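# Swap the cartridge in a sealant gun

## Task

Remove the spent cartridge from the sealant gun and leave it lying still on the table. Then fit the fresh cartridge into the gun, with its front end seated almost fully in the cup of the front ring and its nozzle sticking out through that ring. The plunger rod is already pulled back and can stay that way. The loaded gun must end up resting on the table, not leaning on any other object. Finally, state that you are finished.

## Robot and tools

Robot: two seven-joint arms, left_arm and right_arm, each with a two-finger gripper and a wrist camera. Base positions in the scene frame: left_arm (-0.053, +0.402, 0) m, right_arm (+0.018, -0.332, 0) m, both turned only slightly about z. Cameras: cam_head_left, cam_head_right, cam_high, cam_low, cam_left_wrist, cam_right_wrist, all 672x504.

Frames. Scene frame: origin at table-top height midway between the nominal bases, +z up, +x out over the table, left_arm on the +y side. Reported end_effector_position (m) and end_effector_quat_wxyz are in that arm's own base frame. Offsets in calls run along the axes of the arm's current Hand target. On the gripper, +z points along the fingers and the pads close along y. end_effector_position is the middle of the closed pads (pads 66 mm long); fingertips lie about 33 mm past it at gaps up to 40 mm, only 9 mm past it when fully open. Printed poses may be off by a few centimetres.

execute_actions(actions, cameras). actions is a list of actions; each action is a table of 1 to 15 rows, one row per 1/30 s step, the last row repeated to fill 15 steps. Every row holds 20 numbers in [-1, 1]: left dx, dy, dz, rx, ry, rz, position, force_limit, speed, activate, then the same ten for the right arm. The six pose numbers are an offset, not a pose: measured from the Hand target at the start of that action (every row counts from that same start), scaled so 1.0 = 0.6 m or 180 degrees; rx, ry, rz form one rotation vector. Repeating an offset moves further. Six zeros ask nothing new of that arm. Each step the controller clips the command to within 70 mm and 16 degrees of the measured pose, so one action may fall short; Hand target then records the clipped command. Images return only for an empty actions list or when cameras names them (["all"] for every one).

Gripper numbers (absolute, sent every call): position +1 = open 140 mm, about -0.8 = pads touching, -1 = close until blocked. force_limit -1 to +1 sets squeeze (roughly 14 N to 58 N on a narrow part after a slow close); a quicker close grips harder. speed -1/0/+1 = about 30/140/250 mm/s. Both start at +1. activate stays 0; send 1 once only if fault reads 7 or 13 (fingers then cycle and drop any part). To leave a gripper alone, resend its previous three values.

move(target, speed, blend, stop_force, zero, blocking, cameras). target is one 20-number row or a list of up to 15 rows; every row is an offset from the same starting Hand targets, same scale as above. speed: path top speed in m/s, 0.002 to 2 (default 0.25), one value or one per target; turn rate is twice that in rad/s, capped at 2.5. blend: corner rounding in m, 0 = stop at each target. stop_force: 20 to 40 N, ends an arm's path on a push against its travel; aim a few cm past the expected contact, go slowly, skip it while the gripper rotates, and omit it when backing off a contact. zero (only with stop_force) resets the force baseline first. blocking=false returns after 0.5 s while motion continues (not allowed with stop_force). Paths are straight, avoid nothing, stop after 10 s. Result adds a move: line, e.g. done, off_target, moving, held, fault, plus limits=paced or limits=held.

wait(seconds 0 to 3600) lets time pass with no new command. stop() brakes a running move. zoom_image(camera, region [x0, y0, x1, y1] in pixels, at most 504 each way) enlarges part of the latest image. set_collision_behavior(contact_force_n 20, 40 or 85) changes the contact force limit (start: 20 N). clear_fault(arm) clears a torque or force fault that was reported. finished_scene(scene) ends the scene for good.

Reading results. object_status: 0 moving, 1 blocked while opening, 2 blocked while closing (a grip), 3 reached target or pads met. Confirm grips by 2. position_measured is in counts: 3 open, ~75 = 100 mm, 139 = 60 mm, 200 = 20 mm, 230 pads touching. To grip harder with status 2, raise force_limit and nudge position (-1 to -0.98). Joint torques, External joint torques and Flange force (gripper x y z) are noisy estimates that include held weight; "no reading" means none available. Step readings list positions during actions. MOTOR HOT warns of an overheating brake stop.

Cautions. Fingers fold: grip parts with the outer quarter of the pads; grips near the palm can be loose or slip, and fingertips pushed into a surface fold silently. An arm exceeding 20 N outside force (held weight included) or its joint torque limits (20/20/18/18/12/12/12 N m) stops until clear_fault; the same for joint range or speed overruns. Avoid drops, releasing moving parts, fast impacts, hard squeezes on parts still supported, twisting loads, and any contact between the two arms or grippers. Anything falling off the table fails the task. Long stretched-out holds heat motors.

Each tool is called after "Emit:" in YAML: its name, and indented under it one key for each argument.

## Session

Scene 1 done. Look at scene 2.

Emit:
execute_actions:
  actions: []

Scene clock: 0.00 s.
left_arm: end_effector_position=(+0.3389, -0.1362, +0.1872) position_measured=3 object_status=3 fault=0 end_effector_quat_wxyz=(+0.402, -0.390, +0.763, +0.323) | right_arm: end_effector_position=(+0.7078, +0.1413, +0.2604) position_measured=3 object_status=3 fault=0 end_effector_quat_wxyz=(-0.023, +0.679, -0.734, +0.019)
Joint positions: left_arm=[-0.902 0.017 -0.147 -2.438 0.799 1.602 -0.828] | right_arm=[0.239 0.494 -0.052 -1.287 0.017 1.839 0.268]
Joint velocities: within noise
Joint torques (N m): no reading
External joint torques (N m): no reading
Flange force (N): no reading
Hand target: left_arm +0.3389, -0.1362, +0.1872; +0.402, -0.390, +0.763, +0.323 | right_arm +0.7078, +0.1413, +0.2604; -0.023, +0.679, -0.734, +0.019
Tool commands: left_gripper/position=+1.0 left_gripper/force_limit=+1.0 left_gripper/speed=+1.0 left_gripper/activate=+0.0 right_gripper/position=+1.0 right_gripper/force_limit=+1.0 right_gripper/speed=+1.0 right_gripper/activate=+0.0

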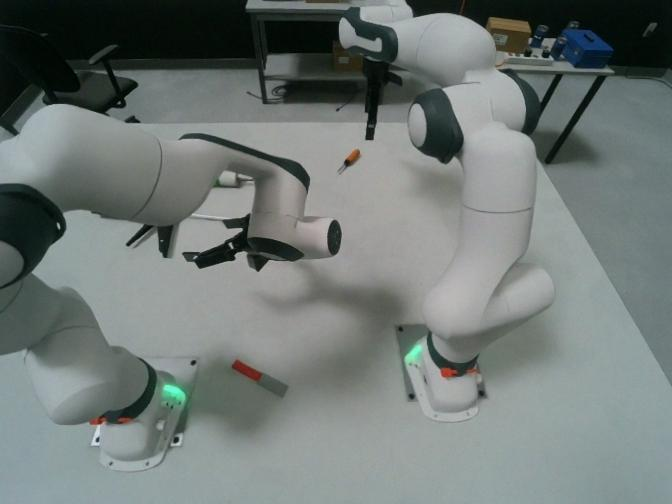

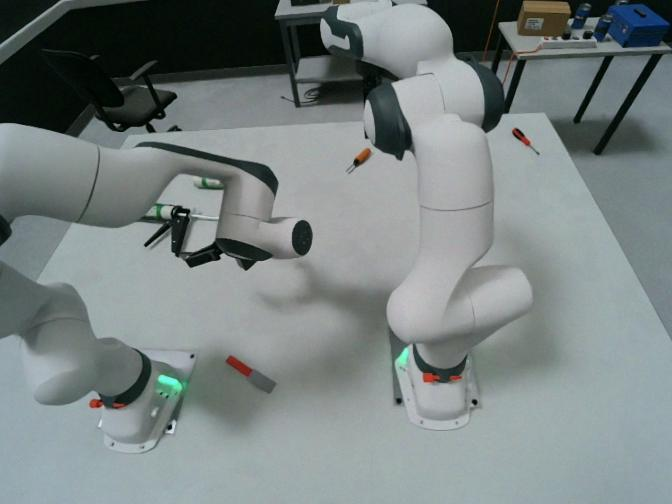

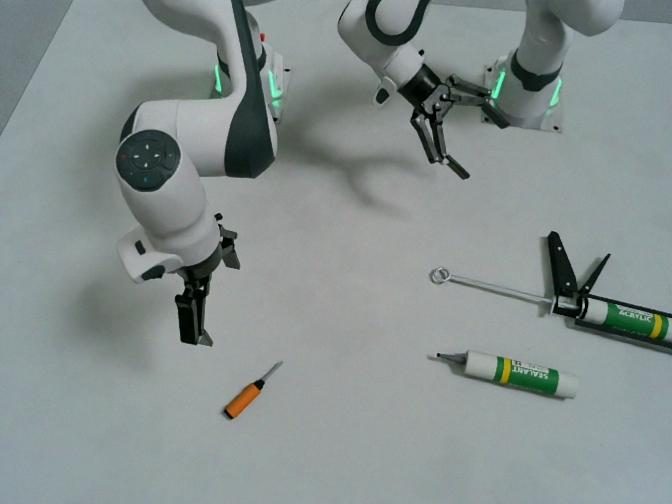

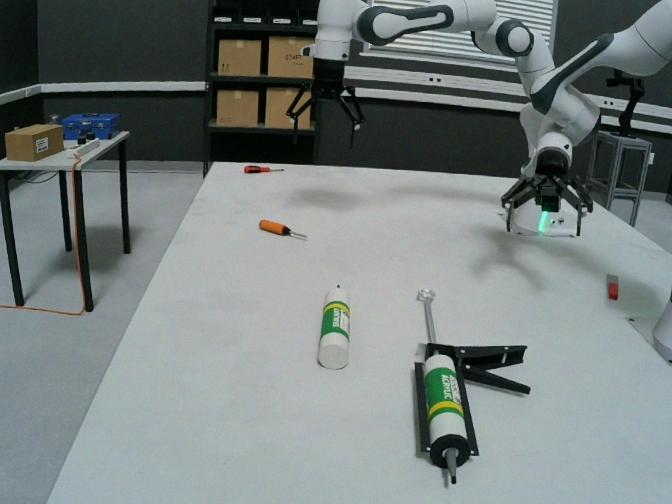

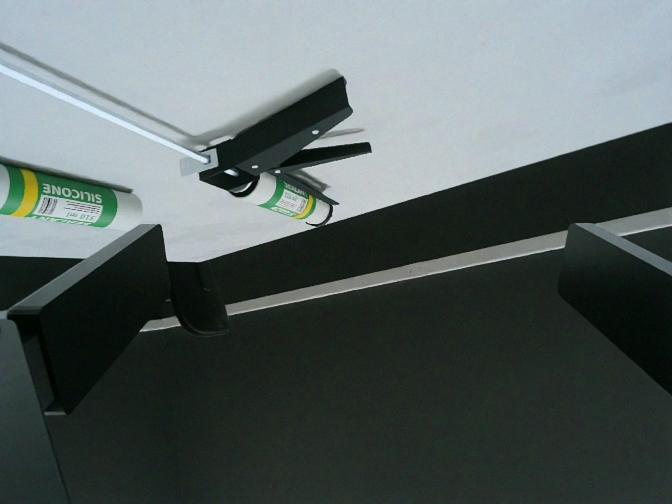

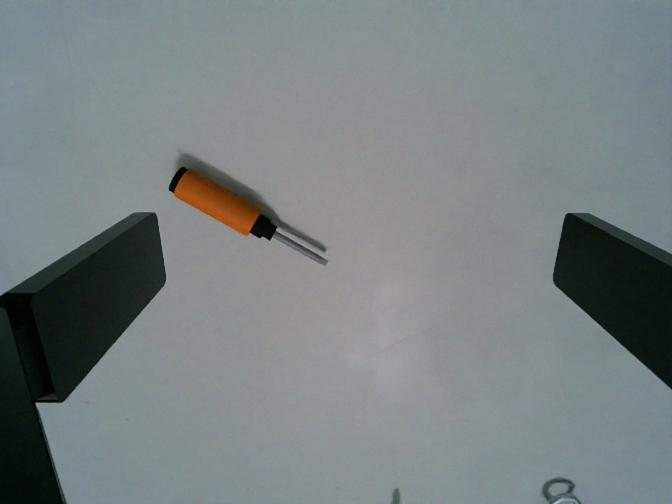

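Emit:
move:
  target: [-0.4747, -0.1137, 0.6097, 0.0054, 0.3466, -0.1082, 1, 0, 0, 0, 0, 0, 0, 0, 0, 0, 1, 1, 1, 0]
  speed: 0.25
  cameras: ["cam_left_wrist", "cam_high", "cam_head_left", "cam_low"]

Scene clock: 73.00 s.
left_arm: end_effector_position=(+0.6362, +0.2212, +0.2512) position_measured=3 object_status=3 fault=0 end_effector_quat_wxyz=(+0.002, -0.618, +0.786, -0.001) | right_arm: end_effector_position=(+0.7078, +0.1413, +0.2604) position_measured=3 object_status=3 fault=0 end_effector_quat_wxyz=(-0.023, +0.679, -0.734, +0.019)
Joint positions: left_arm=[-0.132 0.432 0.586 -1.472 -0.243 1.836 0.713] | right_arm=[0.239 0.494 -0.052 -1.287 0.017 1.839 0.268]
Joint velocities: left_arm=[-0.001 0.001 0.001 0 0 0.001 0.007] | right_arm=[within noise]
Joint torques (N m): left_arm=[0.22 -38.88 6.89 24.63 0.78 2.32 0.27] | right_arm=[0.2 -49.11 -0.83 25.51 0.77 2.63 0.03]
External joint torques (N m): left_arm=[0.07 2.3 -0.73 0.59 0.05 -0.19 0.27] | right_arm=[0.26 -0.74 -0.45 0.54 0.06 -0.07 0.03]
Flange force (N): left_arm=[-7.4 -10.7 -0.9] | right_arm=[-0.3 -0.6 -1.5]
Hand target: left_arm +0.6355, +0.2211, +0.2503; +0.000, -0.614, +0.789, +0.000 | right_arm +0.7078, +0.1413, +0.2604; -0.023, +0.679, -0.734, +0.019
Off the commanded pose: left_arm 0.001 m, 1 deg | right_arm 0.000 m, 0 deg.
move: done
Images, in order (width x height): cam_head_left 672x504, cam_high 672x504, cam_low 672x504, cam_left_wrist 672x504.

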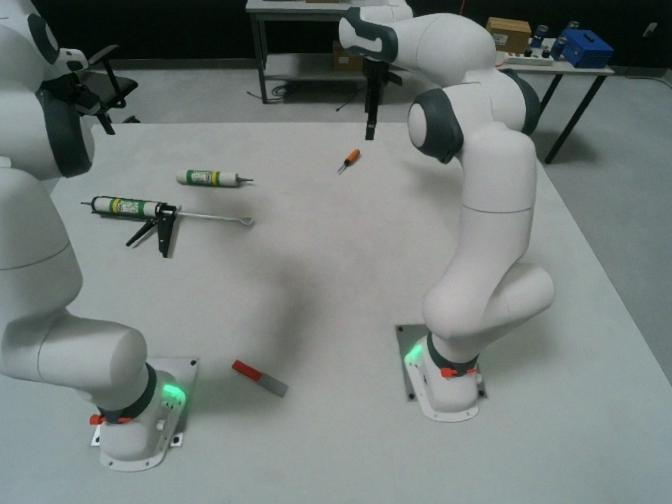

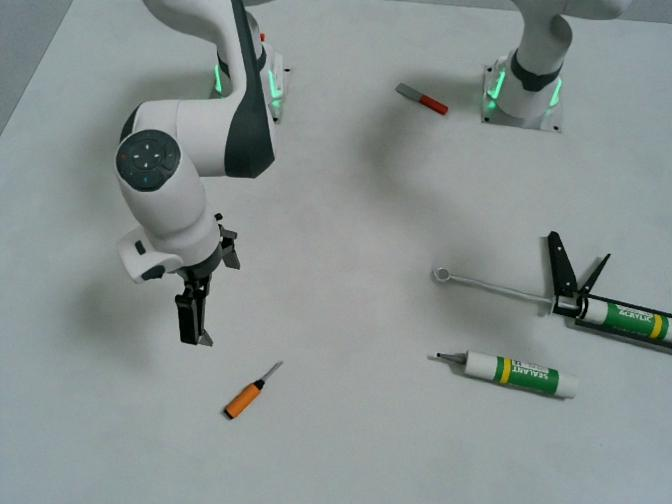

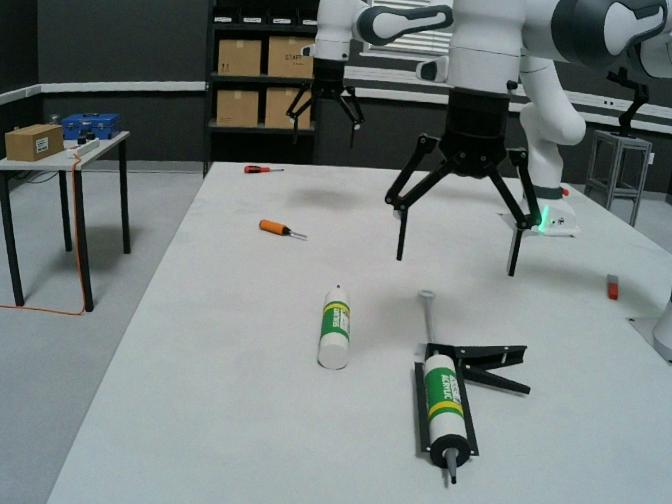

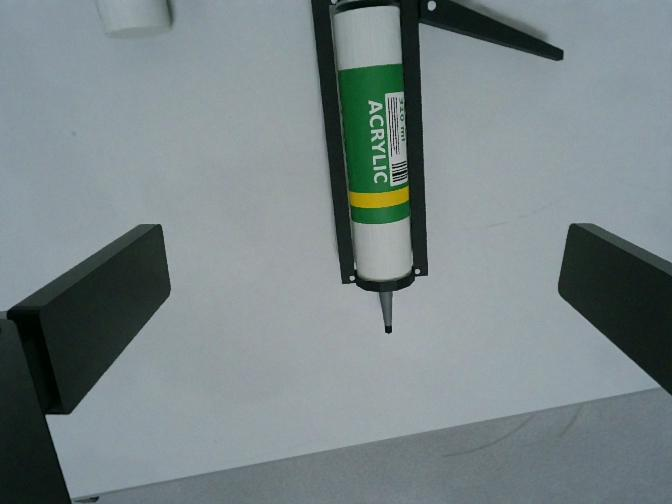

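Emit:
execute_actions:
  actions: []

Emit:
set_collision_behavior:
  contact_force_n: 40

Scene clock: 108.33 s.
left_arm: end_effector_position=(+0.6362, +0.2212, +0.2512) position_measured=3 object_status=3 fault=0 end_effector_quat_wxyz=(+0.002, -0.617, +0.787, -0.001) | right_arm: end_effector_position=(+0.7078, +0.1413, +0.2604) position_measured=3 object_status=3 fault=0 end_effector_quat_wxyz=(-0.023, +0.679, -0.734, +0.019)
Joint positions: left_arm=[-0.132 0.432 0.586 -1.472 -0.243 1.836 0.715] | right_arm=[0.239 0.494 -0.052 -1.287 0.017 1.839 0.268]
Joint velocities: within noise
Joint torques (N m): left_arm=[0.21 -38.87 6.9 24.7 0.78 2.37 0.27] | right_arm=[0.18 -49.09 -0.88 25.57 0.74 2.63 0.11]
External joint torques (N m): left_arm=[0.35 2.16 -0.49 0.65 0.06 -0.14 0.27] | right_arm=[0.13 -0.79 -0.58 0.67 0.02 -0.05 0.12]
Flange force (N): left_arm=[-7.8 -10.5 -1.0] | right_arm=[-0.5 -1.2 -1.8]
Hand target: left_arm +0.6355, +0.2211, +0.2503; +0.000, -0.614, +0.789, +0.000 | right_arm +0.7078, +0.1413, +0.2604; -0.023, +0.679, -0.734, +0.019
Tool commands: left_gripper/position=+1.0 left_gripper/force_limit=+0.0 left_gripper/speed=+0.0 left_gripper/activate=+0.0 right_gripper/position=+1.0 right_gripper/force_limit=+1.0 right_gripper/speed=+1.0 right_gripper/activate=+0.0
Off the commanded pose: left_arm 0.001 m, 0 deg | right_arm 0.000 m, 0 deg.

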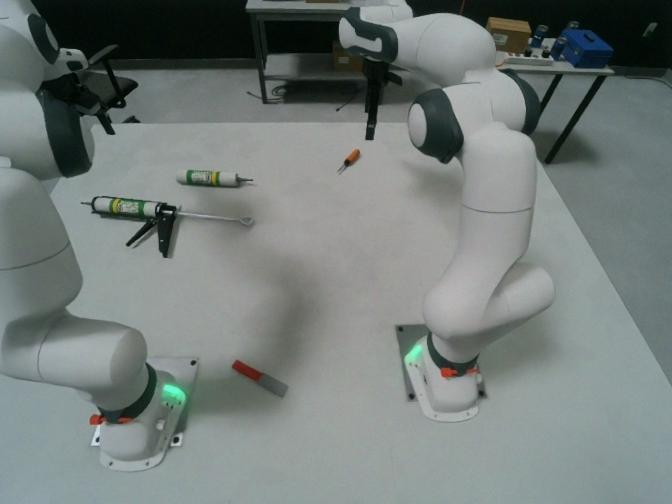

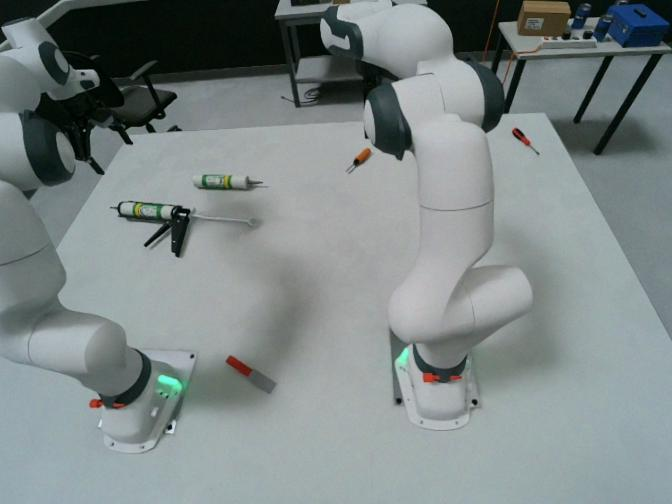

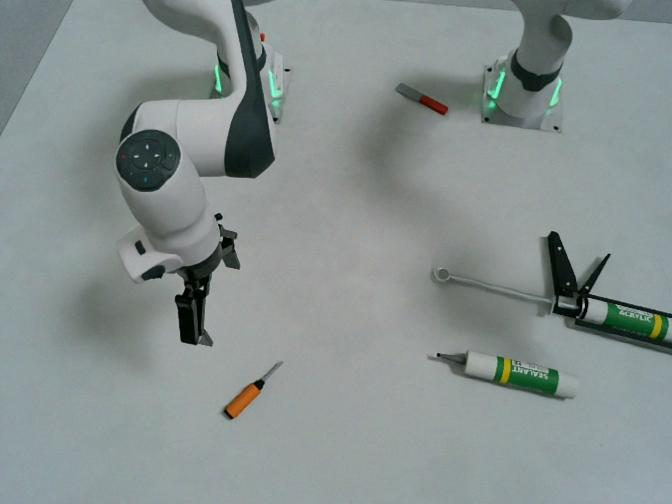

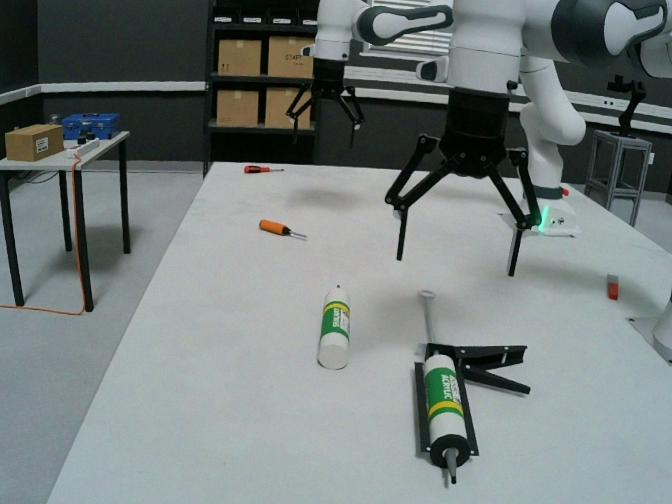

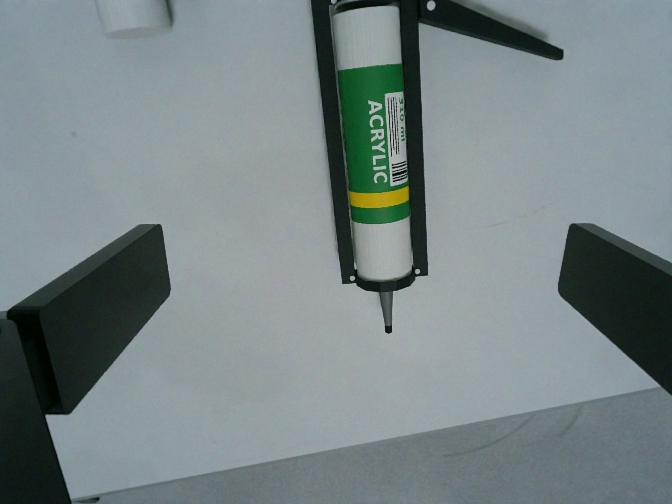

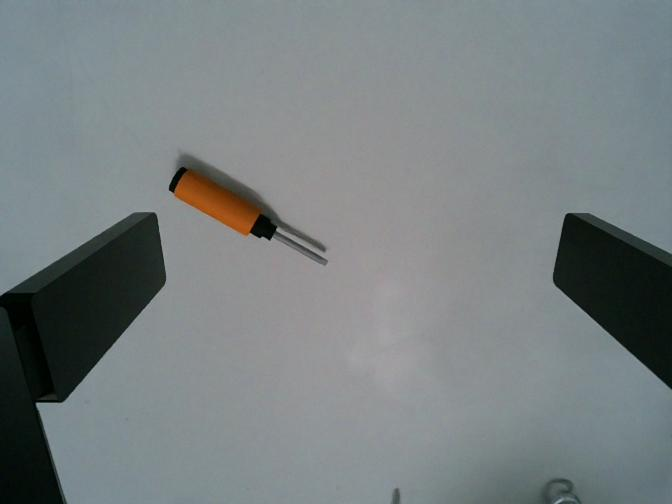

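Set on each arm: contact force limit 40 N; load limits (N m) waist: 35, shoulder: 35, upper arm roll: 32, elbow: 30, forearm roll: 12, wrist pitch: 12, wrist roll: 12.

Emit:
move:
  target: [0.009,0.0395,0.2005,0,0,-0.033,0.5,-1,0,0,0,0,0,0,0,0,1,1,1,0]
  speed: 0.2
  cameras: ["cam_left_wrist"]

Scene clock: 174.47 s.
left_arm: end_effector_position=(+0.6103, +0.2219, +0.1296) position_measured=66 object_status=3 fault=0 end_effector_quat_wxyz=(-0.001, -0.651, +0.759, +0.002) | right_arm: end_effector_position=(+0.7078, +0.1413, +0.2604) position_measured=3 object_status=3 fault=0 end_effector_quat_wxyz=(-0.023, +0.679, -0.734, +0.019)
Joint positions: left_arm=[-0.165 0.46 0.586 -1.759 -0.29 2.129 0.682] | right_arm=[0.239 0.494 -0.052 -1.287 0.017 1.839 0.268]
Joint velocities: left_arm=[0 0 -0.001 0 0 0.005 -0.003] | right_arm=[within noise]
Joint torques (N m): left_arm=[-0.62 -38.46 8.39 22.53 0.19 2.87 -0.09] | right_arm=[0.15 -49.17 -0.82 25.56 0.74 2.64 0.03]
External joint torques (N m): left_arm=[-0.66 1.53 0.01 -0.25 -0.45 0.39 -0.09] | right_arm=[0.22 -0.88 -0.44 0.66 0.03 -0.05 0.03]
Flange force (N): left_arm=[-0.5 -2.5 3.0] | right_arm=[-0.4 -0.7 -1.8]
Hand target: left_arm +0.6113, +0.2218, +0.1300; +0.000, -0.654, +0.756, +0.000 | right_arm +0.7078, +0.1413, +0.2604; -0.023, +0.679, -0.734, +0.019
Off the commanded pose: left_arm 0.001 m, 1 deg | right_arm 0.000 m, 0 deg.
move: done

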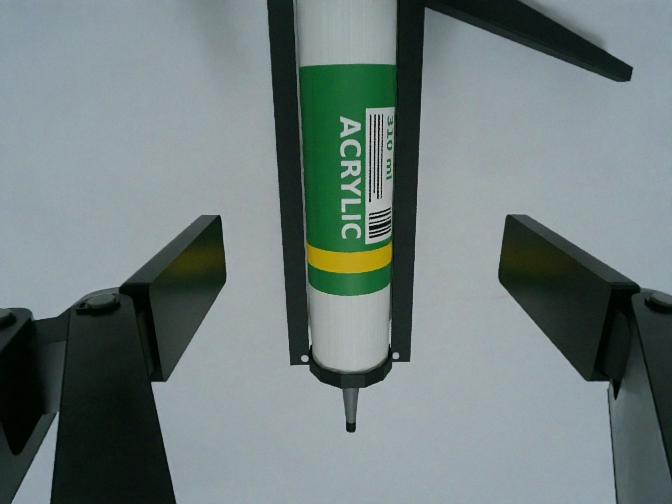

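Emit:
move:
  target:
    - [0,-0.005,0.1083,0,0,-0.004,0.5,-1,-1,0,0,0,0,0,0,0,1,1,1,0]
    - [0,-0.005,0.1583,0,0,-0.004,0.5,-1,-1,0,0,0,0,0,0,0,1,1,1,0]
    - [0,-0.005,0.1583,0,0,-0.004,-0.16,-1,-1,0,0,0,0,0,0,0,1,1,1,0]
  speed: [0.12,0.06,0.05]
  cameras: ["cam_left_wrist"]

Scene clock: 190.57 s.
left_arm: end_effector_position=(+0.6136, +0.2215, +0.0350) position_measured=109 object_status=0 fault=0 end_effector_quat_wxyz=(+0.000, -0.661, +0.750, +0.001) | right_arm: end_effector_position=(+0.7078, +0.1413, +0.2604) position_measured=3 object_status=3 fault=0 end_effector_quat_wxyz=(-0.023, +0.679, -0.734, +0.019)
Joint positions: left_arm=[-0.108 0.603 0.506 -1.795 -0.376 2.299 0.705] | right_arm=[0.239 0.494 -0.052 -1.287 0.017 1.839 0.268]
Joint torques (N m): left_arm=[0 -41.78 8.97 21.27 0.47 2.76 0.2] | right_arm=[0.16 -49.13 -0.79 25.55 0.76 2.63 0.06]
External joint torques (N m): left_arm=[0.11 1.54 -0.48 0.32 -0.09 0.27 0.2] | right_arm=[0.18 -0.97 -0.45 0.69 0.05 -0.06 0.06]
Flange force (N): left_arm=[-2.9 -4.6 3.6] | right_arm=[-0.3 -0.6 -1.9]
Hand target: left_arm +0.6143, +0.2214, +0.0350; +0.000, -0.659, +0.752, +0.000 | right_arm +0.7078, +0.1413, +0.2604; -0.023, +0.679, -0.734, +0.019
Off the commanded pose: left_arm 0.001 m, 0 deg | right_arm 0.000 m, 0 deg.
move: done

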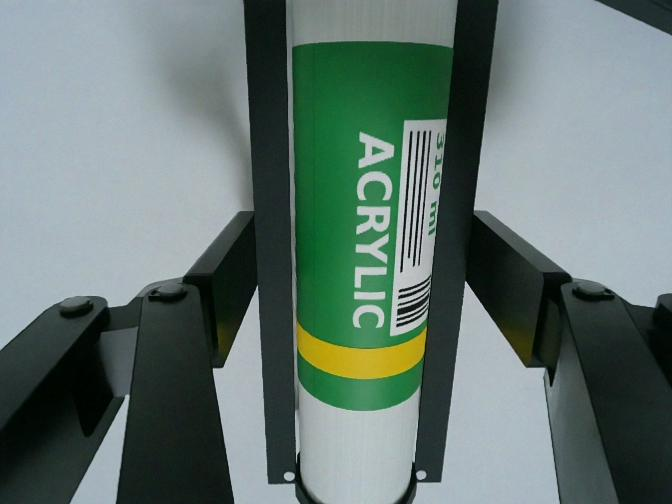

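Emit:
execute_actions:
  actions:
    - [[0,0,0,0,0,0,-0.3,-0.5,-1,0,0,0,0,0,0,0,1,1,1,0]]
    - [[0,0,0,0,0,0,-0.3,-0.5,-1,0,0,0,0,0,0,0,1,1,1,0]]

Scene clock: 196.50 s.
left_arm: end_effector_position=(+0.6136, +0.2215, +0.0350) position_measured=109 object_status=2 fault=0 end_effector_quat_wxyz=(+0.000, -0.661, +0.751, +0.001) | right_arm: end_effector_position=(+0.7078, +0.1413, +0.2604) position_measured=3 object_status=3 fault=0 end_effector_quat_wxyz=(-0.023, +0.679, -0.734, +0.019)
Joint positions: left_arm=[-0.108 0.603 0.506 -1.795 -0.376 2.299 0.705] | right_arm=[0.239 0.494 -0.052 -1.287 0.017 1.839 0.268]
Joint torques (N m): left_arm=[0.01 -41.5 8.94 21.08 0.41 2.79 0.17] | right_arm=[0.2 -49.18 -0.82 25.5 0.75 2.62 0.09]
External joint torques (N m): left_arm=[-0.31 1.84 -0.84 0.18 -0.15 0.29 0.17] | right_arm=[0.36 -0.51 -0.37 0.38 0.04 -0.1 0.1]
External joint torques at the end of the 1st action: left_arm=[0.02 1.87 -0.58 0.1 -0.16 0.29 0.17] | right_arm=[0.17 -0.56 -0.44 0.43 0.05 -0.12 0.11]
Flange force (N): left_arm=[-2.2 -4.8 4.3] | right_arm=[-0.6 -0.4 -1.2]
Flange force at the end of the 1st action (N): left_arm=[-2.7 -4.6 4.3] | right_arm=[-0.4 -0.7 -1.4]
Hand target: left_arm +0.6143, +0.2214, +0.0350; +0.000, -0.659, +0.752, +0.000 | right_arm +0.7078, +0.1413, +0.2604; -0.023, +0.679, -0.734, +0.019
Off the commanded pose: left_arm 0.001 m, 0 deg | right_arm 0.000 m, 0 deg.
Step readings (end_effector_position of left_arm | right_arm; steps 1 to 15: 1st action; 16 to 30: 2nd action):
0: (+0.6136, +0.2215, +0.0350) | (+0.7078, +0.1413, +0.2604)
1: (+0.6136, +0.2215, +0.0350) | (+0.7078, +0.1413, +0.2604)
2: (+0.6136, +0.2215, +0.0350) | (+0.7078, +0.1413, +0.2604)
4: (+0.6136, +0.2215, +0.0350) | (+0.7078, +0.1413, +0.2604)
8: (+0.6136, +0.2215, +0.0350) | (+0.7078, +0.1413, +0.2604)
15: (+0.6136, +0.2215, +0.0350) | (+0.7078, +0.1413, +0.2604)
16: (+0.6136, +0.2215, +0.0350) | (+0.7078, +0.1413, +0.2604)
17: (+0.6136, +0.2215, +0.0350) | (+0.7078, +0.1413, +0.2604)
19: (+0.6136, +0.2215, +0.0350) | (+0.7078, +0.1413, +0.2604)
23: (+0.6136, +0.2215, +0.0350) | (+0.7078, +0.1413, +0.2604)
30: (+0.6136, +0.2215, +0.0350) | (+0.7078, +0.1413, +0.2604)

Emit:
move:
  target: [0.4575,0.289,-0.002,0,0,0,-0.3,-0.5,-1,0,0,0,0,0,0,0,1,1,1,0]
  speed: 0.08
  cameras: ["all"]

Scene clock: 216.77 s.
left_arm: end_effector_position=(+0.4115, -0.0288, +0.0395) position_measured=109 object_status=2 fault=0 end_effector_quat_wxyz=(+0.003, -0.651, +0.759, -0.004) | right_arm: end_effector_position=(+0.7078, +0.1413, +0.2604) position_measured=3 object_status=3 fault=0 end_effector_quat_wxyz=(-0.023, +0.679, -0.734, +0.019)
Joint positions: left_arm=[-0.687 -0.074 0.634 -2.696 0.086 2.645 0.024] | right_arm=[0.239 0.494 -0.052 -1.287 0.017 1.839 0.268]
Joint velocities: left_arm=[0 0 0 0 0 -0.001 -0.005] | right_arm=[within noise]
Joint torques (N m): left_arm=[0.1 -14.64 -1.58 14.35 0.21 2.33 -0.69] | right_arm=[0.15 -49.18 -0.8 25.5 0.77 2.64 0.05]
External joint torques (N m): left_arm=[0.14 3.89 -0.42 -3.92 -0.16 -0.28 -0.69] | right_arm=[0.09 -1 -0.5 0.63 0.06 -0.05 0.05]
Flange force (N): left_arm=[2.4 1.5 12.5] | right_arm=[0.0 -0.1 -1.7]
Hand target: left_arm +0.4063, -0.0279, +0.0359; +0.000, -0.659, +0.752, +0.000 | right_arm +0.7078, +0.1413, +0.2604; -0.023, +0.679, -0.734, +0.019
Off the commanded pose: left_arm 0.006 m, 1 deg | right_arm 0.000 m, 0 deg.
move: off_target (left_arm)

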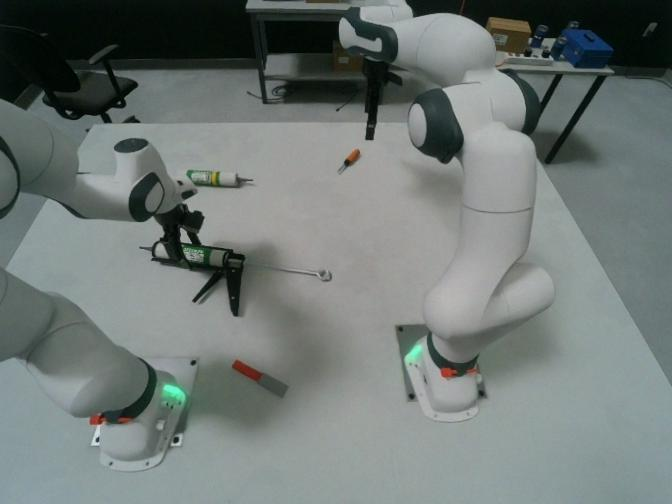

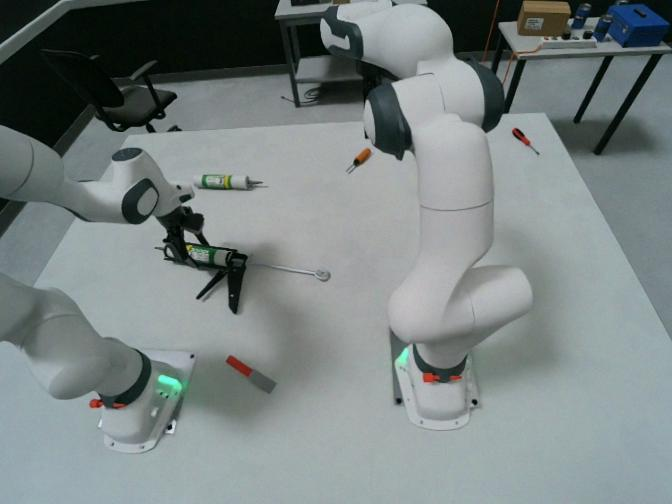

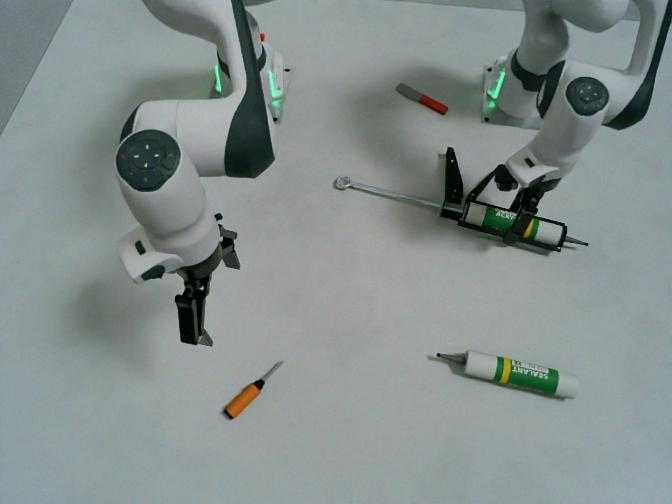

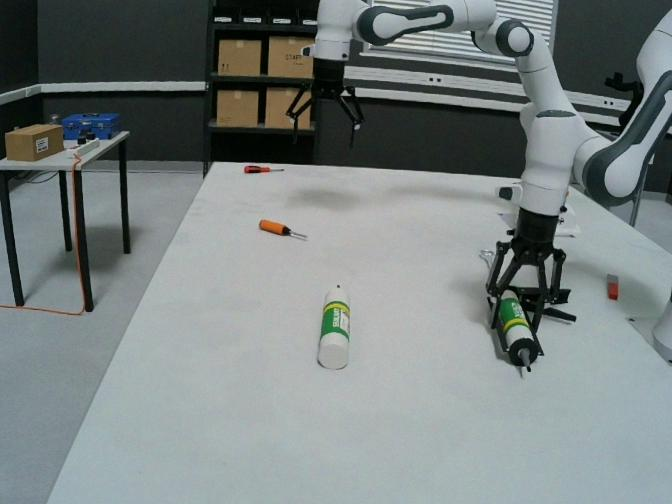

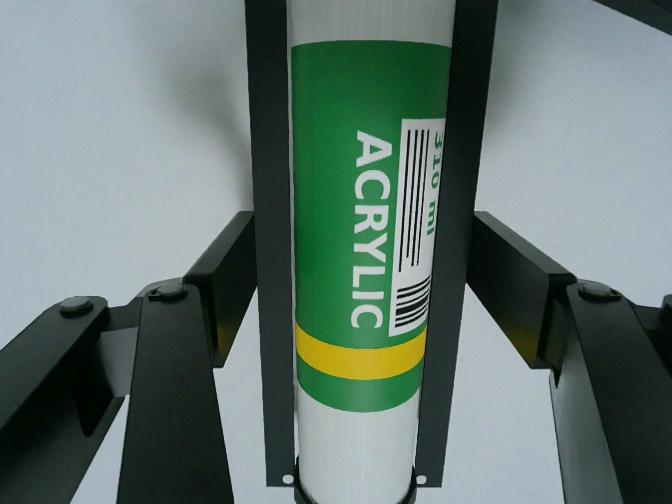

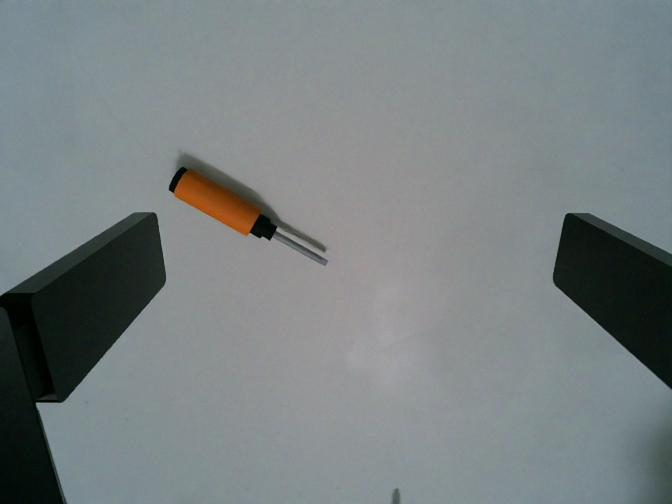

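Emit:
execute_actions:
  actions:
    - [[0,0,-0.006,0,0,0,-0.3,-0.5,-1,0,0,0,0,0,0,0,1,1,1,0]]
    - [[0,0,0,0,0,0,-0.3,-0.5,-1,0,0,0,0,0,0,0,1,1,1,0]]
    - [[0,0,0,0,0,0,-0.3,-0.5,-1,0,0,0,0,0,0,0,1,1,1,0]]

Scene clock: 227.53 s.
left_arm: end_effector_position=(+0.4079, -0.0277, +0.0399) position_measured=109 object_status=2 fault=0 end_effector_quat_wxyz=(+0.001, -0.656, +0.755, -0.001) | right_arm: end_effector_position=(+0.7078, +0.1413, +0.2604) position_measured=3 object_status=3 fault=0 end_effector_quat_wxyz=(-0.023, +0.679, -0.734, +0.019)
Joint positions: left_arm=[-0.682 -0.082 0.631 -2.7 0.1 2.635 0] | right_arm=[0.239 0.494 -0.052 -1.287 0.017 1.839 0.268]
Joint torques (N m): left_arm=[-0.1 -17.47 -2.01 17.39 0.67 2.51 -0.35] | right_arm=[0.14 -49.16 -0.79 25.51 0.75 2.64 0.1]
External joint torques (N m): left_arm=[-0.14 0.99 -0.81 -0.94 0.31 -0.08 -0.35] | right_arm=[0.09 -0.82 -0.49 0.57 0.03 -0.06 0.11]
External joint torques at the end of the 1st action: left_arm=[0.12 0.88 -0.36 -0.99 0.38 -0.21 -0.41] | right_arm=[0.07 -1.05 -0.48 0.7 0.06 -0.05 0.1]
External joint torques at the end of the 2nd action: left_arm=[-0.08 0.81 -0.86 -0.83 0.3 -0.06 -0.39] | right_arm=[0.21 -0.68 -0.55 0.56 0.04 -0.08 0.11]
Flange force (N): left_arm=[2.2 1.9 1.3] | right_arm=[-0.2 -0.4 -1.6]
Flange force at the end of the 1st action (N): left_arm=[1.5 2.9 0.0] | right_arm=[-0.2 -0.4 -1.9]
Flange force at the end of the 2nd action (N): left_arm=[2.3 2.2 0.6] | right_arm=[-0.5 -0.9 -1.6]
Hand target: left_arm +0.4063, -0.0279, +0.0395; +0.000, -0.659, +0.752, +0.000 | right_arm +0.7078, +0.1413, +0.2604; -0.023, +0.679, -0.734, +0.019
Off the commanded pose: left_arm 0.002 m, 0 deg | right_arm 0.000 m, 0 deg.
Step readings (end_effector_position of left_arm | right_arm; steps 1 to 15: 1st action; 16 to 30: 2nd action; 31 to 45: 3rd action):
0: (+0.4115, -0.0288, +0.0395) | (+0.7078, +0.1413, +0.2604)
1: (+0.4114, -0.0288, +0.0396) | (+0.7078, +0.1413, +0.2604)
2: (+0.4107, -0.0287, +0.0397) | (+0.7078, +0.1413, +0.2604)
4: (+0.4095, -0.0283, +0.0397) | (+0.7078, +0.1413, +0.2604)
8: (+0.4085, -0.0278, +0.0398) | (+0.7078, +0.1413, +0.2604)
15: (+0.4081, -0.0277, +0.0399) | (+0.7078, +0.1413, +0.2604)
16: (+0.4081, -0.0277, +0.0399) | (+0.7078, +0.1413, +0.2604)
17: (+0.4080, -0.0277, +0.0399) | (+0.7078, +0.1413, +0.2604)
19: (+0.4080, -0.0277, +0.0399) | (+0.7078, +0.1413, +0.2604)
23: (+0.4079, -0.0277, +0.0399) | (+0.7078, +0.1413, +0.2604)
30: (+0.4079, -0.0277, +0.0399) | (+0.7078, +0.1413, +0.2604)
31: (+0.4079, -0.0277, +0.0399) | (+0.7078, +0.1413, +0.2604)
32: (+0.4079, -0.0277, +0.0399) | (+0.7078, +0.1413, +0.2604)
34: (+0.4079, -0.0277, +0.0399) | (+0.7078, +0.1413, +0.2604)
38: (+0.4079, -0.0277, +0.0399) | (+0.7078, +0.1413, +0.2604)
45: (+0.4079, -0.0277, +0.0399) | (+0.7078, +0.1413, +0.2604)

Emit:
move:
  target:
    - [0,0,0,0,0,0,0.5,-1,-0.5,0,0,0,0,0,0,0,1,1,1,0]
    - [0,0,-0.2,0,0,0,0.5,-1,-0.5,0,0,0,0,0,0,0,1,1,1,0]
  speed: [0.05,0.12]
  cameras: ["cam_left_wrist"]

Scene clock: 235.00 s.
left_arm: end_effector_position=(+0.4069, -0.0282, +0.1591) position_measured=66 object_status=3 fault=0 end_effector_quat_wxyz=(+0.001, -0.656, +0.754, +0.000) | right_arm: end_effector_position=(+0.7078, +0.1413, +0.2604) position_measured=3 object_status=3 fault=0 end_effector_quat_wxyz=(-0.023, +0.679, -0.734, +0.019)
Joint positions: left_arm=[-0.58 -0.393 0.509 -2.6 0.241 2.241 -0.117] | right_arm=[0.239 0.494 -0.052 -1.287 0.017 1.839 0.268]
Joint velocities: left_arm=[0.002 -0.001 -0.001 0 0 -0.004 -0.002] | right_arm=[within noise]
Joint torques (N m): left_arm=[-0.02 -13.2 -5.71 22.94 0.65 2.5 -0.12] | right_arm=[0.19 -49.16 -0.89 25.48 0.75 2.63 0.1]
External joint torques (N m): left_arm=[0 0.94 -0.61 0.22 0.06 -0.1 -0.12] | right_arm=[-0.03 -0.93 -0.71 0.58 0.03 -0.05 0.1]
Flange force (N): left_arm=[1.1 -3.1 0.6] | right_arm=[0.1 -0.2 -1.6]
Hand target: left_arm +0.4063, -0.0280, +0.1595; +0.000, -0.659, +0.752, +0.000 | right_arm +0.7078, +0.1413, +0.2604; -0.023, +0.679, -0.734, +0.019
Off the commanded pose: left_arm 0.001 m, 0 deg | right_arm 0.000 m, 0 deg.
move: done

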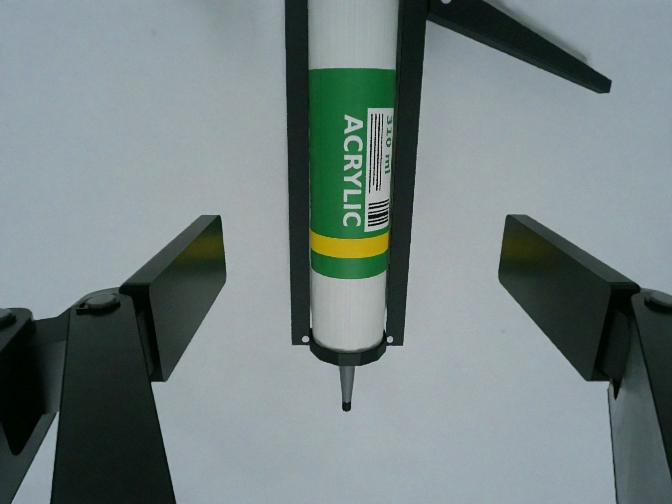

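Emit:
zoom_image:
  camera: "cam_left_wrist"
  region: [260, 280, 440, 420]

Emit:
zoom_image:
  camera: "cam_left_wrist"
  region: [250, 0, 450, 150]

Scaled by 2.800.

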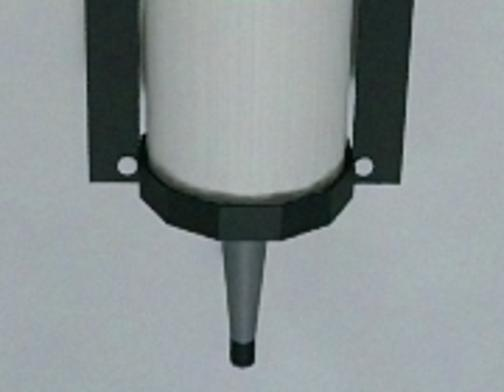

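Scaled by 2.520.

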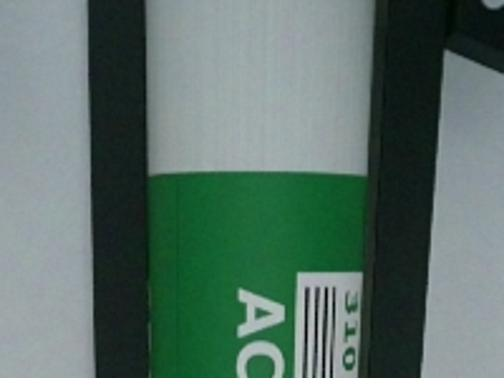

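Emit:
move:
  target:
    - [0,-0.001,0.11,0,0,0,0.5,-1,-1,0,0,0,0,0,0,0,1,1,1,0]
    - [0,-0.001,0.1658,0,0,0,0.5,-1,-1,0,0,0,0,0,0,0,1,1,1,0]
  speed: [0.12,0.06]
  cameras: ["cam_left_wrist"]

Scene clock: 280.83 s.
left_arm: end_effector_position=(+0.4065, -0.0278, +0.0605) position_measured=66 object_status=3 fault=0 end_effector_quat_wxyz=(+0.001, -0.661, +0.750, +0.001) | right_arm: end_effector_position=(+0.7078, +0.1413, +0.2604) position_measured=3 object_status=3 fault=0 end_effector_quat_wxyz=(-0.023, +0.679, -0.734, +0.019)
Joint positions: left_arm=[-0.651 -0.151 0.605 -2.692 0.161 2.561 -0.06] | right_arm=[0.239 0.494 -0.052 -1.287 0.017 1.839 0.268]
Joint velocities: left_arm=[0.001 0.001 -0.001 0.002 0 0.002 0.005] | right_arm=[within noise]
Joint torques (N m): left_arm=[-0.7 -15.47 -2.07 19.48 0 2.8 0.26] | right_arm=[0.19 -49.19 -0.84 25.53 0.78 2.64 0.08]
External joint torques (N m): left_arm=[-0.7 2.07 0.14 0.26 -0.41 0.22 0.26] | right_arm=[0.15 -0.91 -0.53 0.62 0.06 -0.06 0.08]
Flange force (N): left_arm=[0.0 -10.2 9.3] | right_arm=[-0.2 -0.4 -1.7]
Hand target: left_arm +0.4069, -0.0280, +0.0600; +0.000, -0.659, +0.752, +0.000 | right_arm +0.7078, +0.1413, +0.2604; -0.023, +0.679, -0.734, +0.019
Off the commanded pose: left_arm 0.001 m, 0 deg | right_arm 0.000 m, 0 deg.
move: done

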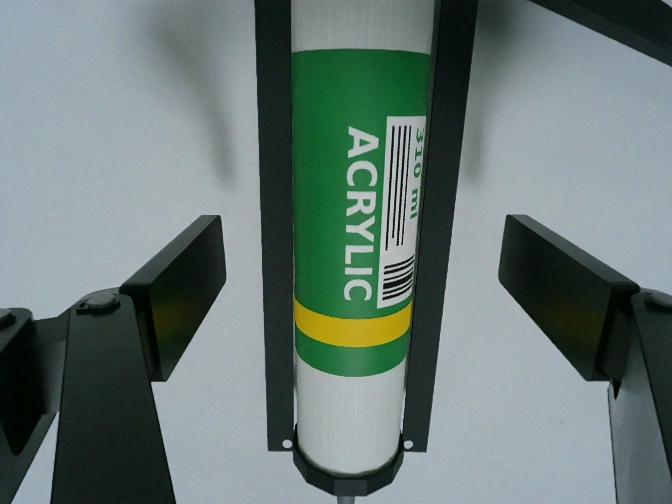

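Emit:
execute_actions:
  actions:
    - [[0,0,0,0,0,0,-1,-0.05,-1,0,0,0,0,0,0,0,1,1,1,0]]
    - [[0,0,0,0,0,0,-1,-0.05,-1,0,0,0,0,0,0,0,1,1,1,0]]
    - [[0,0,0,0,0,0,-1,-0.05,-1,0,0,0,0,0,0,0,1,1,1,0]]
    - [[0,0,0,0,0,0,-1,-0.05,-1,0,0,0,0,0,0,0,1,1,1,0]]
    - [[0,0,0,0,0,0,-1,-0.05,-1,0,0,0,0,0,0,0,1,1,1,0]]
  cameras: ["cam_left_wrist"]

Scene clock: 297.97 s.
left_arm: end_effector_position=(+0.4070, -0.0280, +0.0606) position_measured=163 object_status=2 fault=0 end_effector_quat_wxyz=(+0.001, -0.660, +0.751, +0.000) | right_arm: end_effector_position=(+0.7078, +0.1413, +0.2604) position_measured=3 object_status=3 fault=0 end_effector_quat_wxyz=(-0.023, +0.679, -0.734, +0.019)
Joint positions: left_arm=[-0.653 -0.151 0.608 -2.692 0.161 2.562 -0.058] | right_arm=[0.239 0.494 -0.052 -1.287 0.017 1.839 0.268]
Joint torques (N m): left_arm=[-0.83 -15.61 -1.99 19.27 0.1 2.69 0.26] | right_arm=[0.2 -49.18 -0.81 25.57 0.75 2.63 0.05]
External joint torques (N m): left_arm=[-0.82 1.89 0.24 0.09 -0.31 0.12 0.26] | right_arm=[0.29 -0.8 -0.42 0.6 0.04 -0.07 0.06]
External joint torques at the end of the 1st action: left_arm=[-0.44 2.04 -0.27 0.13 -0.41 0.23 0.26] | right_arm=[0.1 -0.57 -0.48 0.44 0.03 -0.09 0.11]
External joint torques at the end of the 2nd action: left_arm=[-0.49 1.99 0.12 0.14 -0.36 0.23 0.26] | right_arm=[0.26 -0.79 -0.44 0.61 0.05 -0.04 0.07]
External joint torques at the end of the 3rd action: left_arm=[-0.88 2.06 0.41 0.19 -0.34 0.23 0.24] | right_arm=[0.19 -0.9 -0.38 0.58 0.04 -0.07 0.1]
External joint torques at the end of the 4th action: left_arm=[-0.88 2 0.18 0.09 -0.32 0.01 0.21] | right_arm=[0.15 -0.91 -0.48 0.56 0.05 -0.06 0.06]
Flange force (N): left_arm=[-0.1 -9.0 8.5] | right_arm=[-0.5 -0.7 -1.7]
Flange force at the end of the 1st action (N): left_arm=[0.3 -9.1 8.8] | right_arm=[-0.3 -0.7 -1.3]
Flange force at the end of the 2nd action (N): left_arm=[-0.2 -9.1 8.9] | right_arm=[-0.4 -0.7 -1.6]
Flange force at the end of the 3rd action (N): left_arm=[-0.2 -10.1 9.5] | right_arm=[-0.3 -0.2 -1.7]
Flange force at the end of the 4th action (N): left_arm=[0.1 -9.4 8.4] | right_arm=[-0.1 0.0 -1.6]
Hand target: left_arm +0.4069, -0.0280, +0.0600; +0.000, -0.659, +0.752, +0.000 | right_arm +0.7078, +0.1413, +0.2604; -0.023, +0.679, -0.734, +0.019
Off the commanded pose: left_arm 0.001 m, 0 deg | right_arm 0.000 m, 0 deg.
Step readings (end_effector_position of left_arm | right_arm; steps 1 to 15: 1st action; 16 to 30: 2nd action; 31 to 45: 3rd action; 46 to 60: 4th action; 61 to 75: 5th action):
0: (+0.4066, -0.0279, +0.0605) | (+0.7078, +0.1413, +0.2604)
1: (+0.4066, -0.0279, +0.0605) | (+0.7078, +0.1413, +0.2604)
2: (+0.4066, -0.0279, +0.0605) | (+0.7078, +0.1413, +0.2604)
4: (+0.4066, -0.0279, +0.0605) | (+0.7078, +0.1413, +0.2604)
8: (+0.4066, -0.0279, +0.0605) | (+0.7078, +0.1413, +0.2604)
15: (+0.4066, -0.0279, +0.0605) | (+0.7078, +0.1413, +0.2604)
16: (+0.4066, -0.0279, +0.0605) | (+0.7078, +0.1413, +0.2604)
17: (+0.4066, -0.0279, +0.0605) | (+0.7078, +0.1413, +0.2604)
19: (+0.4066, -0.0279, +0.0605) | (+0.7078, +0.1413, +0.2604)
23: (+0.4066, -0.0279, +0.0605) | (+0.7078, +0.1413, +0.2604)
30: (+0.4066, -0.0279, +0.0604) | (+0.7078, +0.1413, +0.2604)
31: (+0.4066, -0.0279, +0.0604) | (+0.7078, +0.1413, +0.2604)
32: (+0.4066, -0.0279, +0.0604) | (+0.7078, +0.1413, +0.2604)
34: (+0.4066, -0.0279, +0.0604) | (+0.7078, +0.1413, +0.2604)
38: (+0.4066, -0.0279, +0.0604) | (+0.7078, +0.1413, +0.2604)
45: (+0.4066, -0.0279, +0.0604) | (+0.7078, +0.1413, +0.2604)
46: (+0.4066, -0.0279, +0.0604) | (+0.7078, +0.1413, +0.2604)
47: (+0.4066, -0.0279, +0.0604) | (+0.7078, +0.1413, +0.2604)
49: (+0.4066, -0.0279, +0.0604) | (+0.7078, +0.1413, +0.2604)
53: (+0.4066, -0.0279, +0.0604) | (+0.7078, +0.1413, +0.2604)
60: (+0.4068, -0.0280, +0.0605) | (+0.7078, +0.1413, +0.2604)
61: (+0.4068, -0.0280, +0.0605) | (+0.7078, +0.1413, +0.2604)
62: (+0.4068, -0.0280, +0.0605) | (+0.7078, +0.1413, +0.2604)
64: (+0.4070, -0.0280, +0.0606) | (+0.7078, +0.1413, +0.2604)
68: (+0.4070, -0.0280, +0.0606) | (+0.7078, +0.1413, +0.2604)
75: (+0.4070, -0.0280, +0.0606) | (+0.7078, +0.1413, +0.2604)

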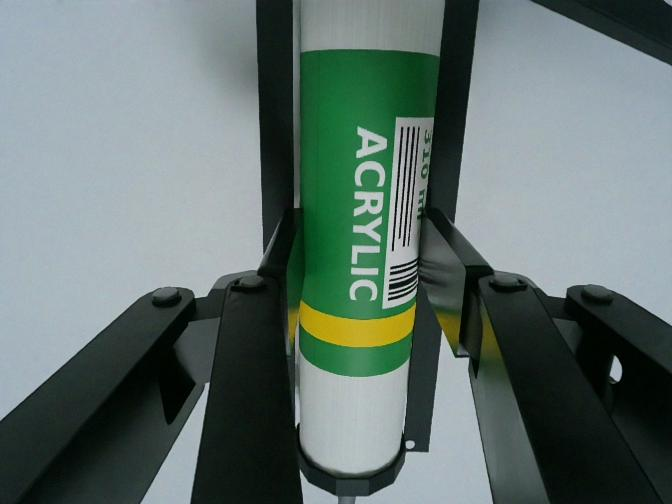

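Emit:
move:
  target: [0.0125,0,0,0,0,0,-1,-0.05,-1,0,0,0,0,0,0,0,1,1,1,0]
  speed: 0.02
  cameras: ["cam_left_wrist"]

Scene clock: 310.43 s.
left_arm: end_effector_position=(+0.4064, -0.0341, +0.0606) position_measured=163 object_status=2 fault=0 end_effector_quat_wxyz=(+0.001, -0.656, +0.755, +0.000) | right_arm: end_effector_position=(+0.7078, +0.1413, +0.2604) position_measured=3 object_status=3 fault=0 end_effector_quat_wxyz=(-0.023, +0.679, -0.734, +0.019)
Joint positions: left_arm=[-0.661 -0.151 0.6 -2.692 0.16 2.562 -0.061] | right_arm=[0.239 0.494 -0.052 -1.287 0.017 1.839 0.268]
Joint torques (N m): left_arm=[-0.94 -15.88 -3.2 19.04 -0.12 2.7 -0.06] | right_arm=[0.17 -49.23 -0.82 25.57 0.75 2.63 0.05]
External joint torques (N m): left_arm=[-0.9 1.71 -0.96 -0.23 -0.53 0.11 -0.06] | right_arm=[-0.02 -0.62 -0.63 0.47 0.02 -0.09 0.06]
Flange force (N): left_arm=[2.6 -6.9 7.2] | right_arm=[-0.1 -0.8 -1.4]
Hand target: left_arm +0.4059, -0.0355, +0.0600; +0.000, -0.659, +0.752, +0.000 | right_arm +0.7078, +0.1413, +0.2604; -0.023, +0.679, -0.734, +0.019
Off the commanded pose: left_arm 0.002 m, 0 deg | right_arm 0.000 m, 0 deg.
move: done

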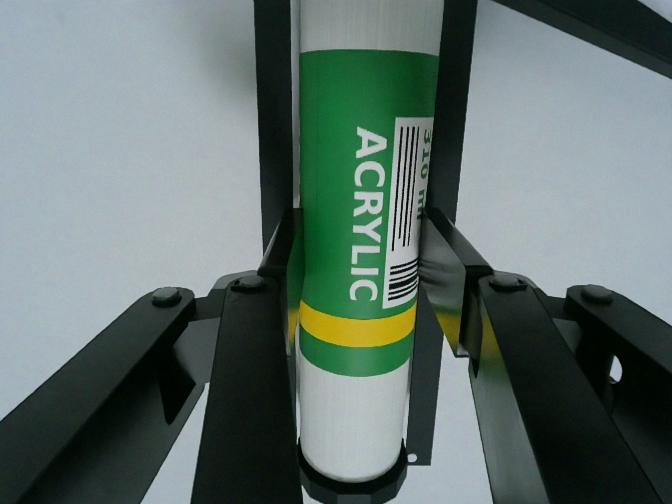

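Emit:
move:
  target:
    - [-0.0122,0,-0.022,0,0.0389,0,-1,-0.05,-1,0,0,0,0,0,0,0,1,1,1,0]
    - [-0.0192,0,-0.0387,0,0.0722,0,-1,-0.05,-1,0,0,0,0,0,0,0,1,1,1,0]
    - [-0.0228,0,-0.0465,0,0.0889,0,-1,-0.05,-1,0,0,0,0,0,0,0,1,1,1,0]
  speed: 0.04
  blend: [0.003,0.003,0]
  cameras: ["cam_left_wrist","cam_low"]

Scene clock: 327.77 s.
left_arm: end_effector_position=(+0.4077, -0.0210, +0.0872) position_measured=163 object_status=2 fault=0 end_effector_quat_wxyz=(-0.103, -0.655, +0.743, -0.090) | right_arm: end_effector_position=(+0.7078, +0.1413, +0.2604) position_measured=3 object_status=3 fault=0 end_effector_quat_wxyz=(-0.023, +0.679, -0.734, +0.019)
Joint positions: left_arm=[-0.818 -0.236 0.938 -2.63 -0.117 2.421 0.316] | right_arm=[0.239 0.494 -0.052 -1.287 0.017 1.839 0.268]
Joint velocities: left_arm=[0 0.001 0 0 0 0 0.006] | right_arm=[within noise]
Joint torques (N m): left_arm=[-0.88 -9.73 -4.86 20.35 0.18 2.07 0.28] | right_arm=[0.13 -49.16 -0.78 25.57 0.75 2.65 0.11]
External joint torques (N m): left_arm=[-0.82 0.55 0.1 0.62 -0.31 -0.16 0.27] | right_arm=[0.34 -0.77 -0.3 0.59 0.04 -0.05 0.12]
Flange force (N): left_arm=[-2.7 -8.9 4.8] | right_arm=[-0.7 -0.7 -1.6]
Hand target: left_arm +0.4077, -0.0219, +0.0879; -0.104, -0.653, +0.745, -0.092 | right_arm +0.7078, +0.1413, +0.2604; -0.023, +0.679, -0.734, +0.019
Off the commanded pose: left_arm 0.001 m, 0 deg | right_arm 0.000 m, 0 deg.
move: done
Images, in order (width x height): cam_low 672x504, cam_left_wrist 672x504.

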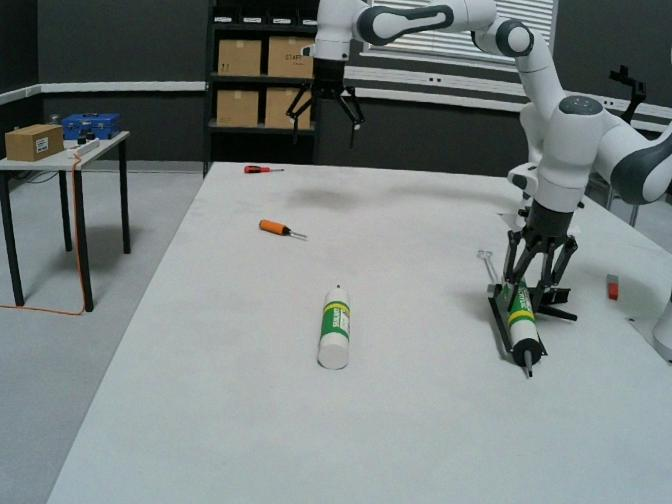

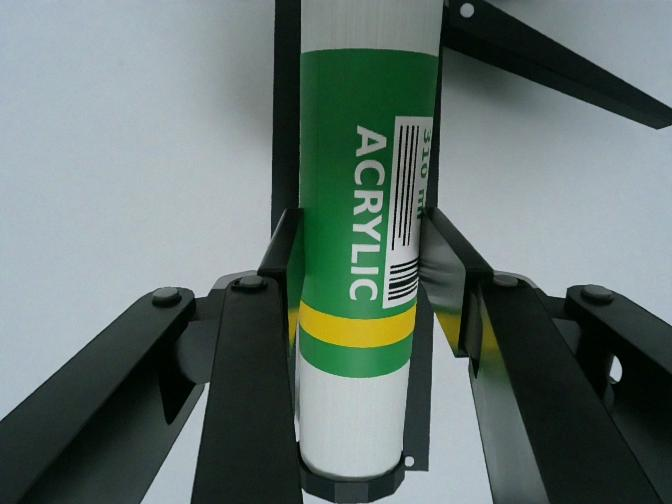

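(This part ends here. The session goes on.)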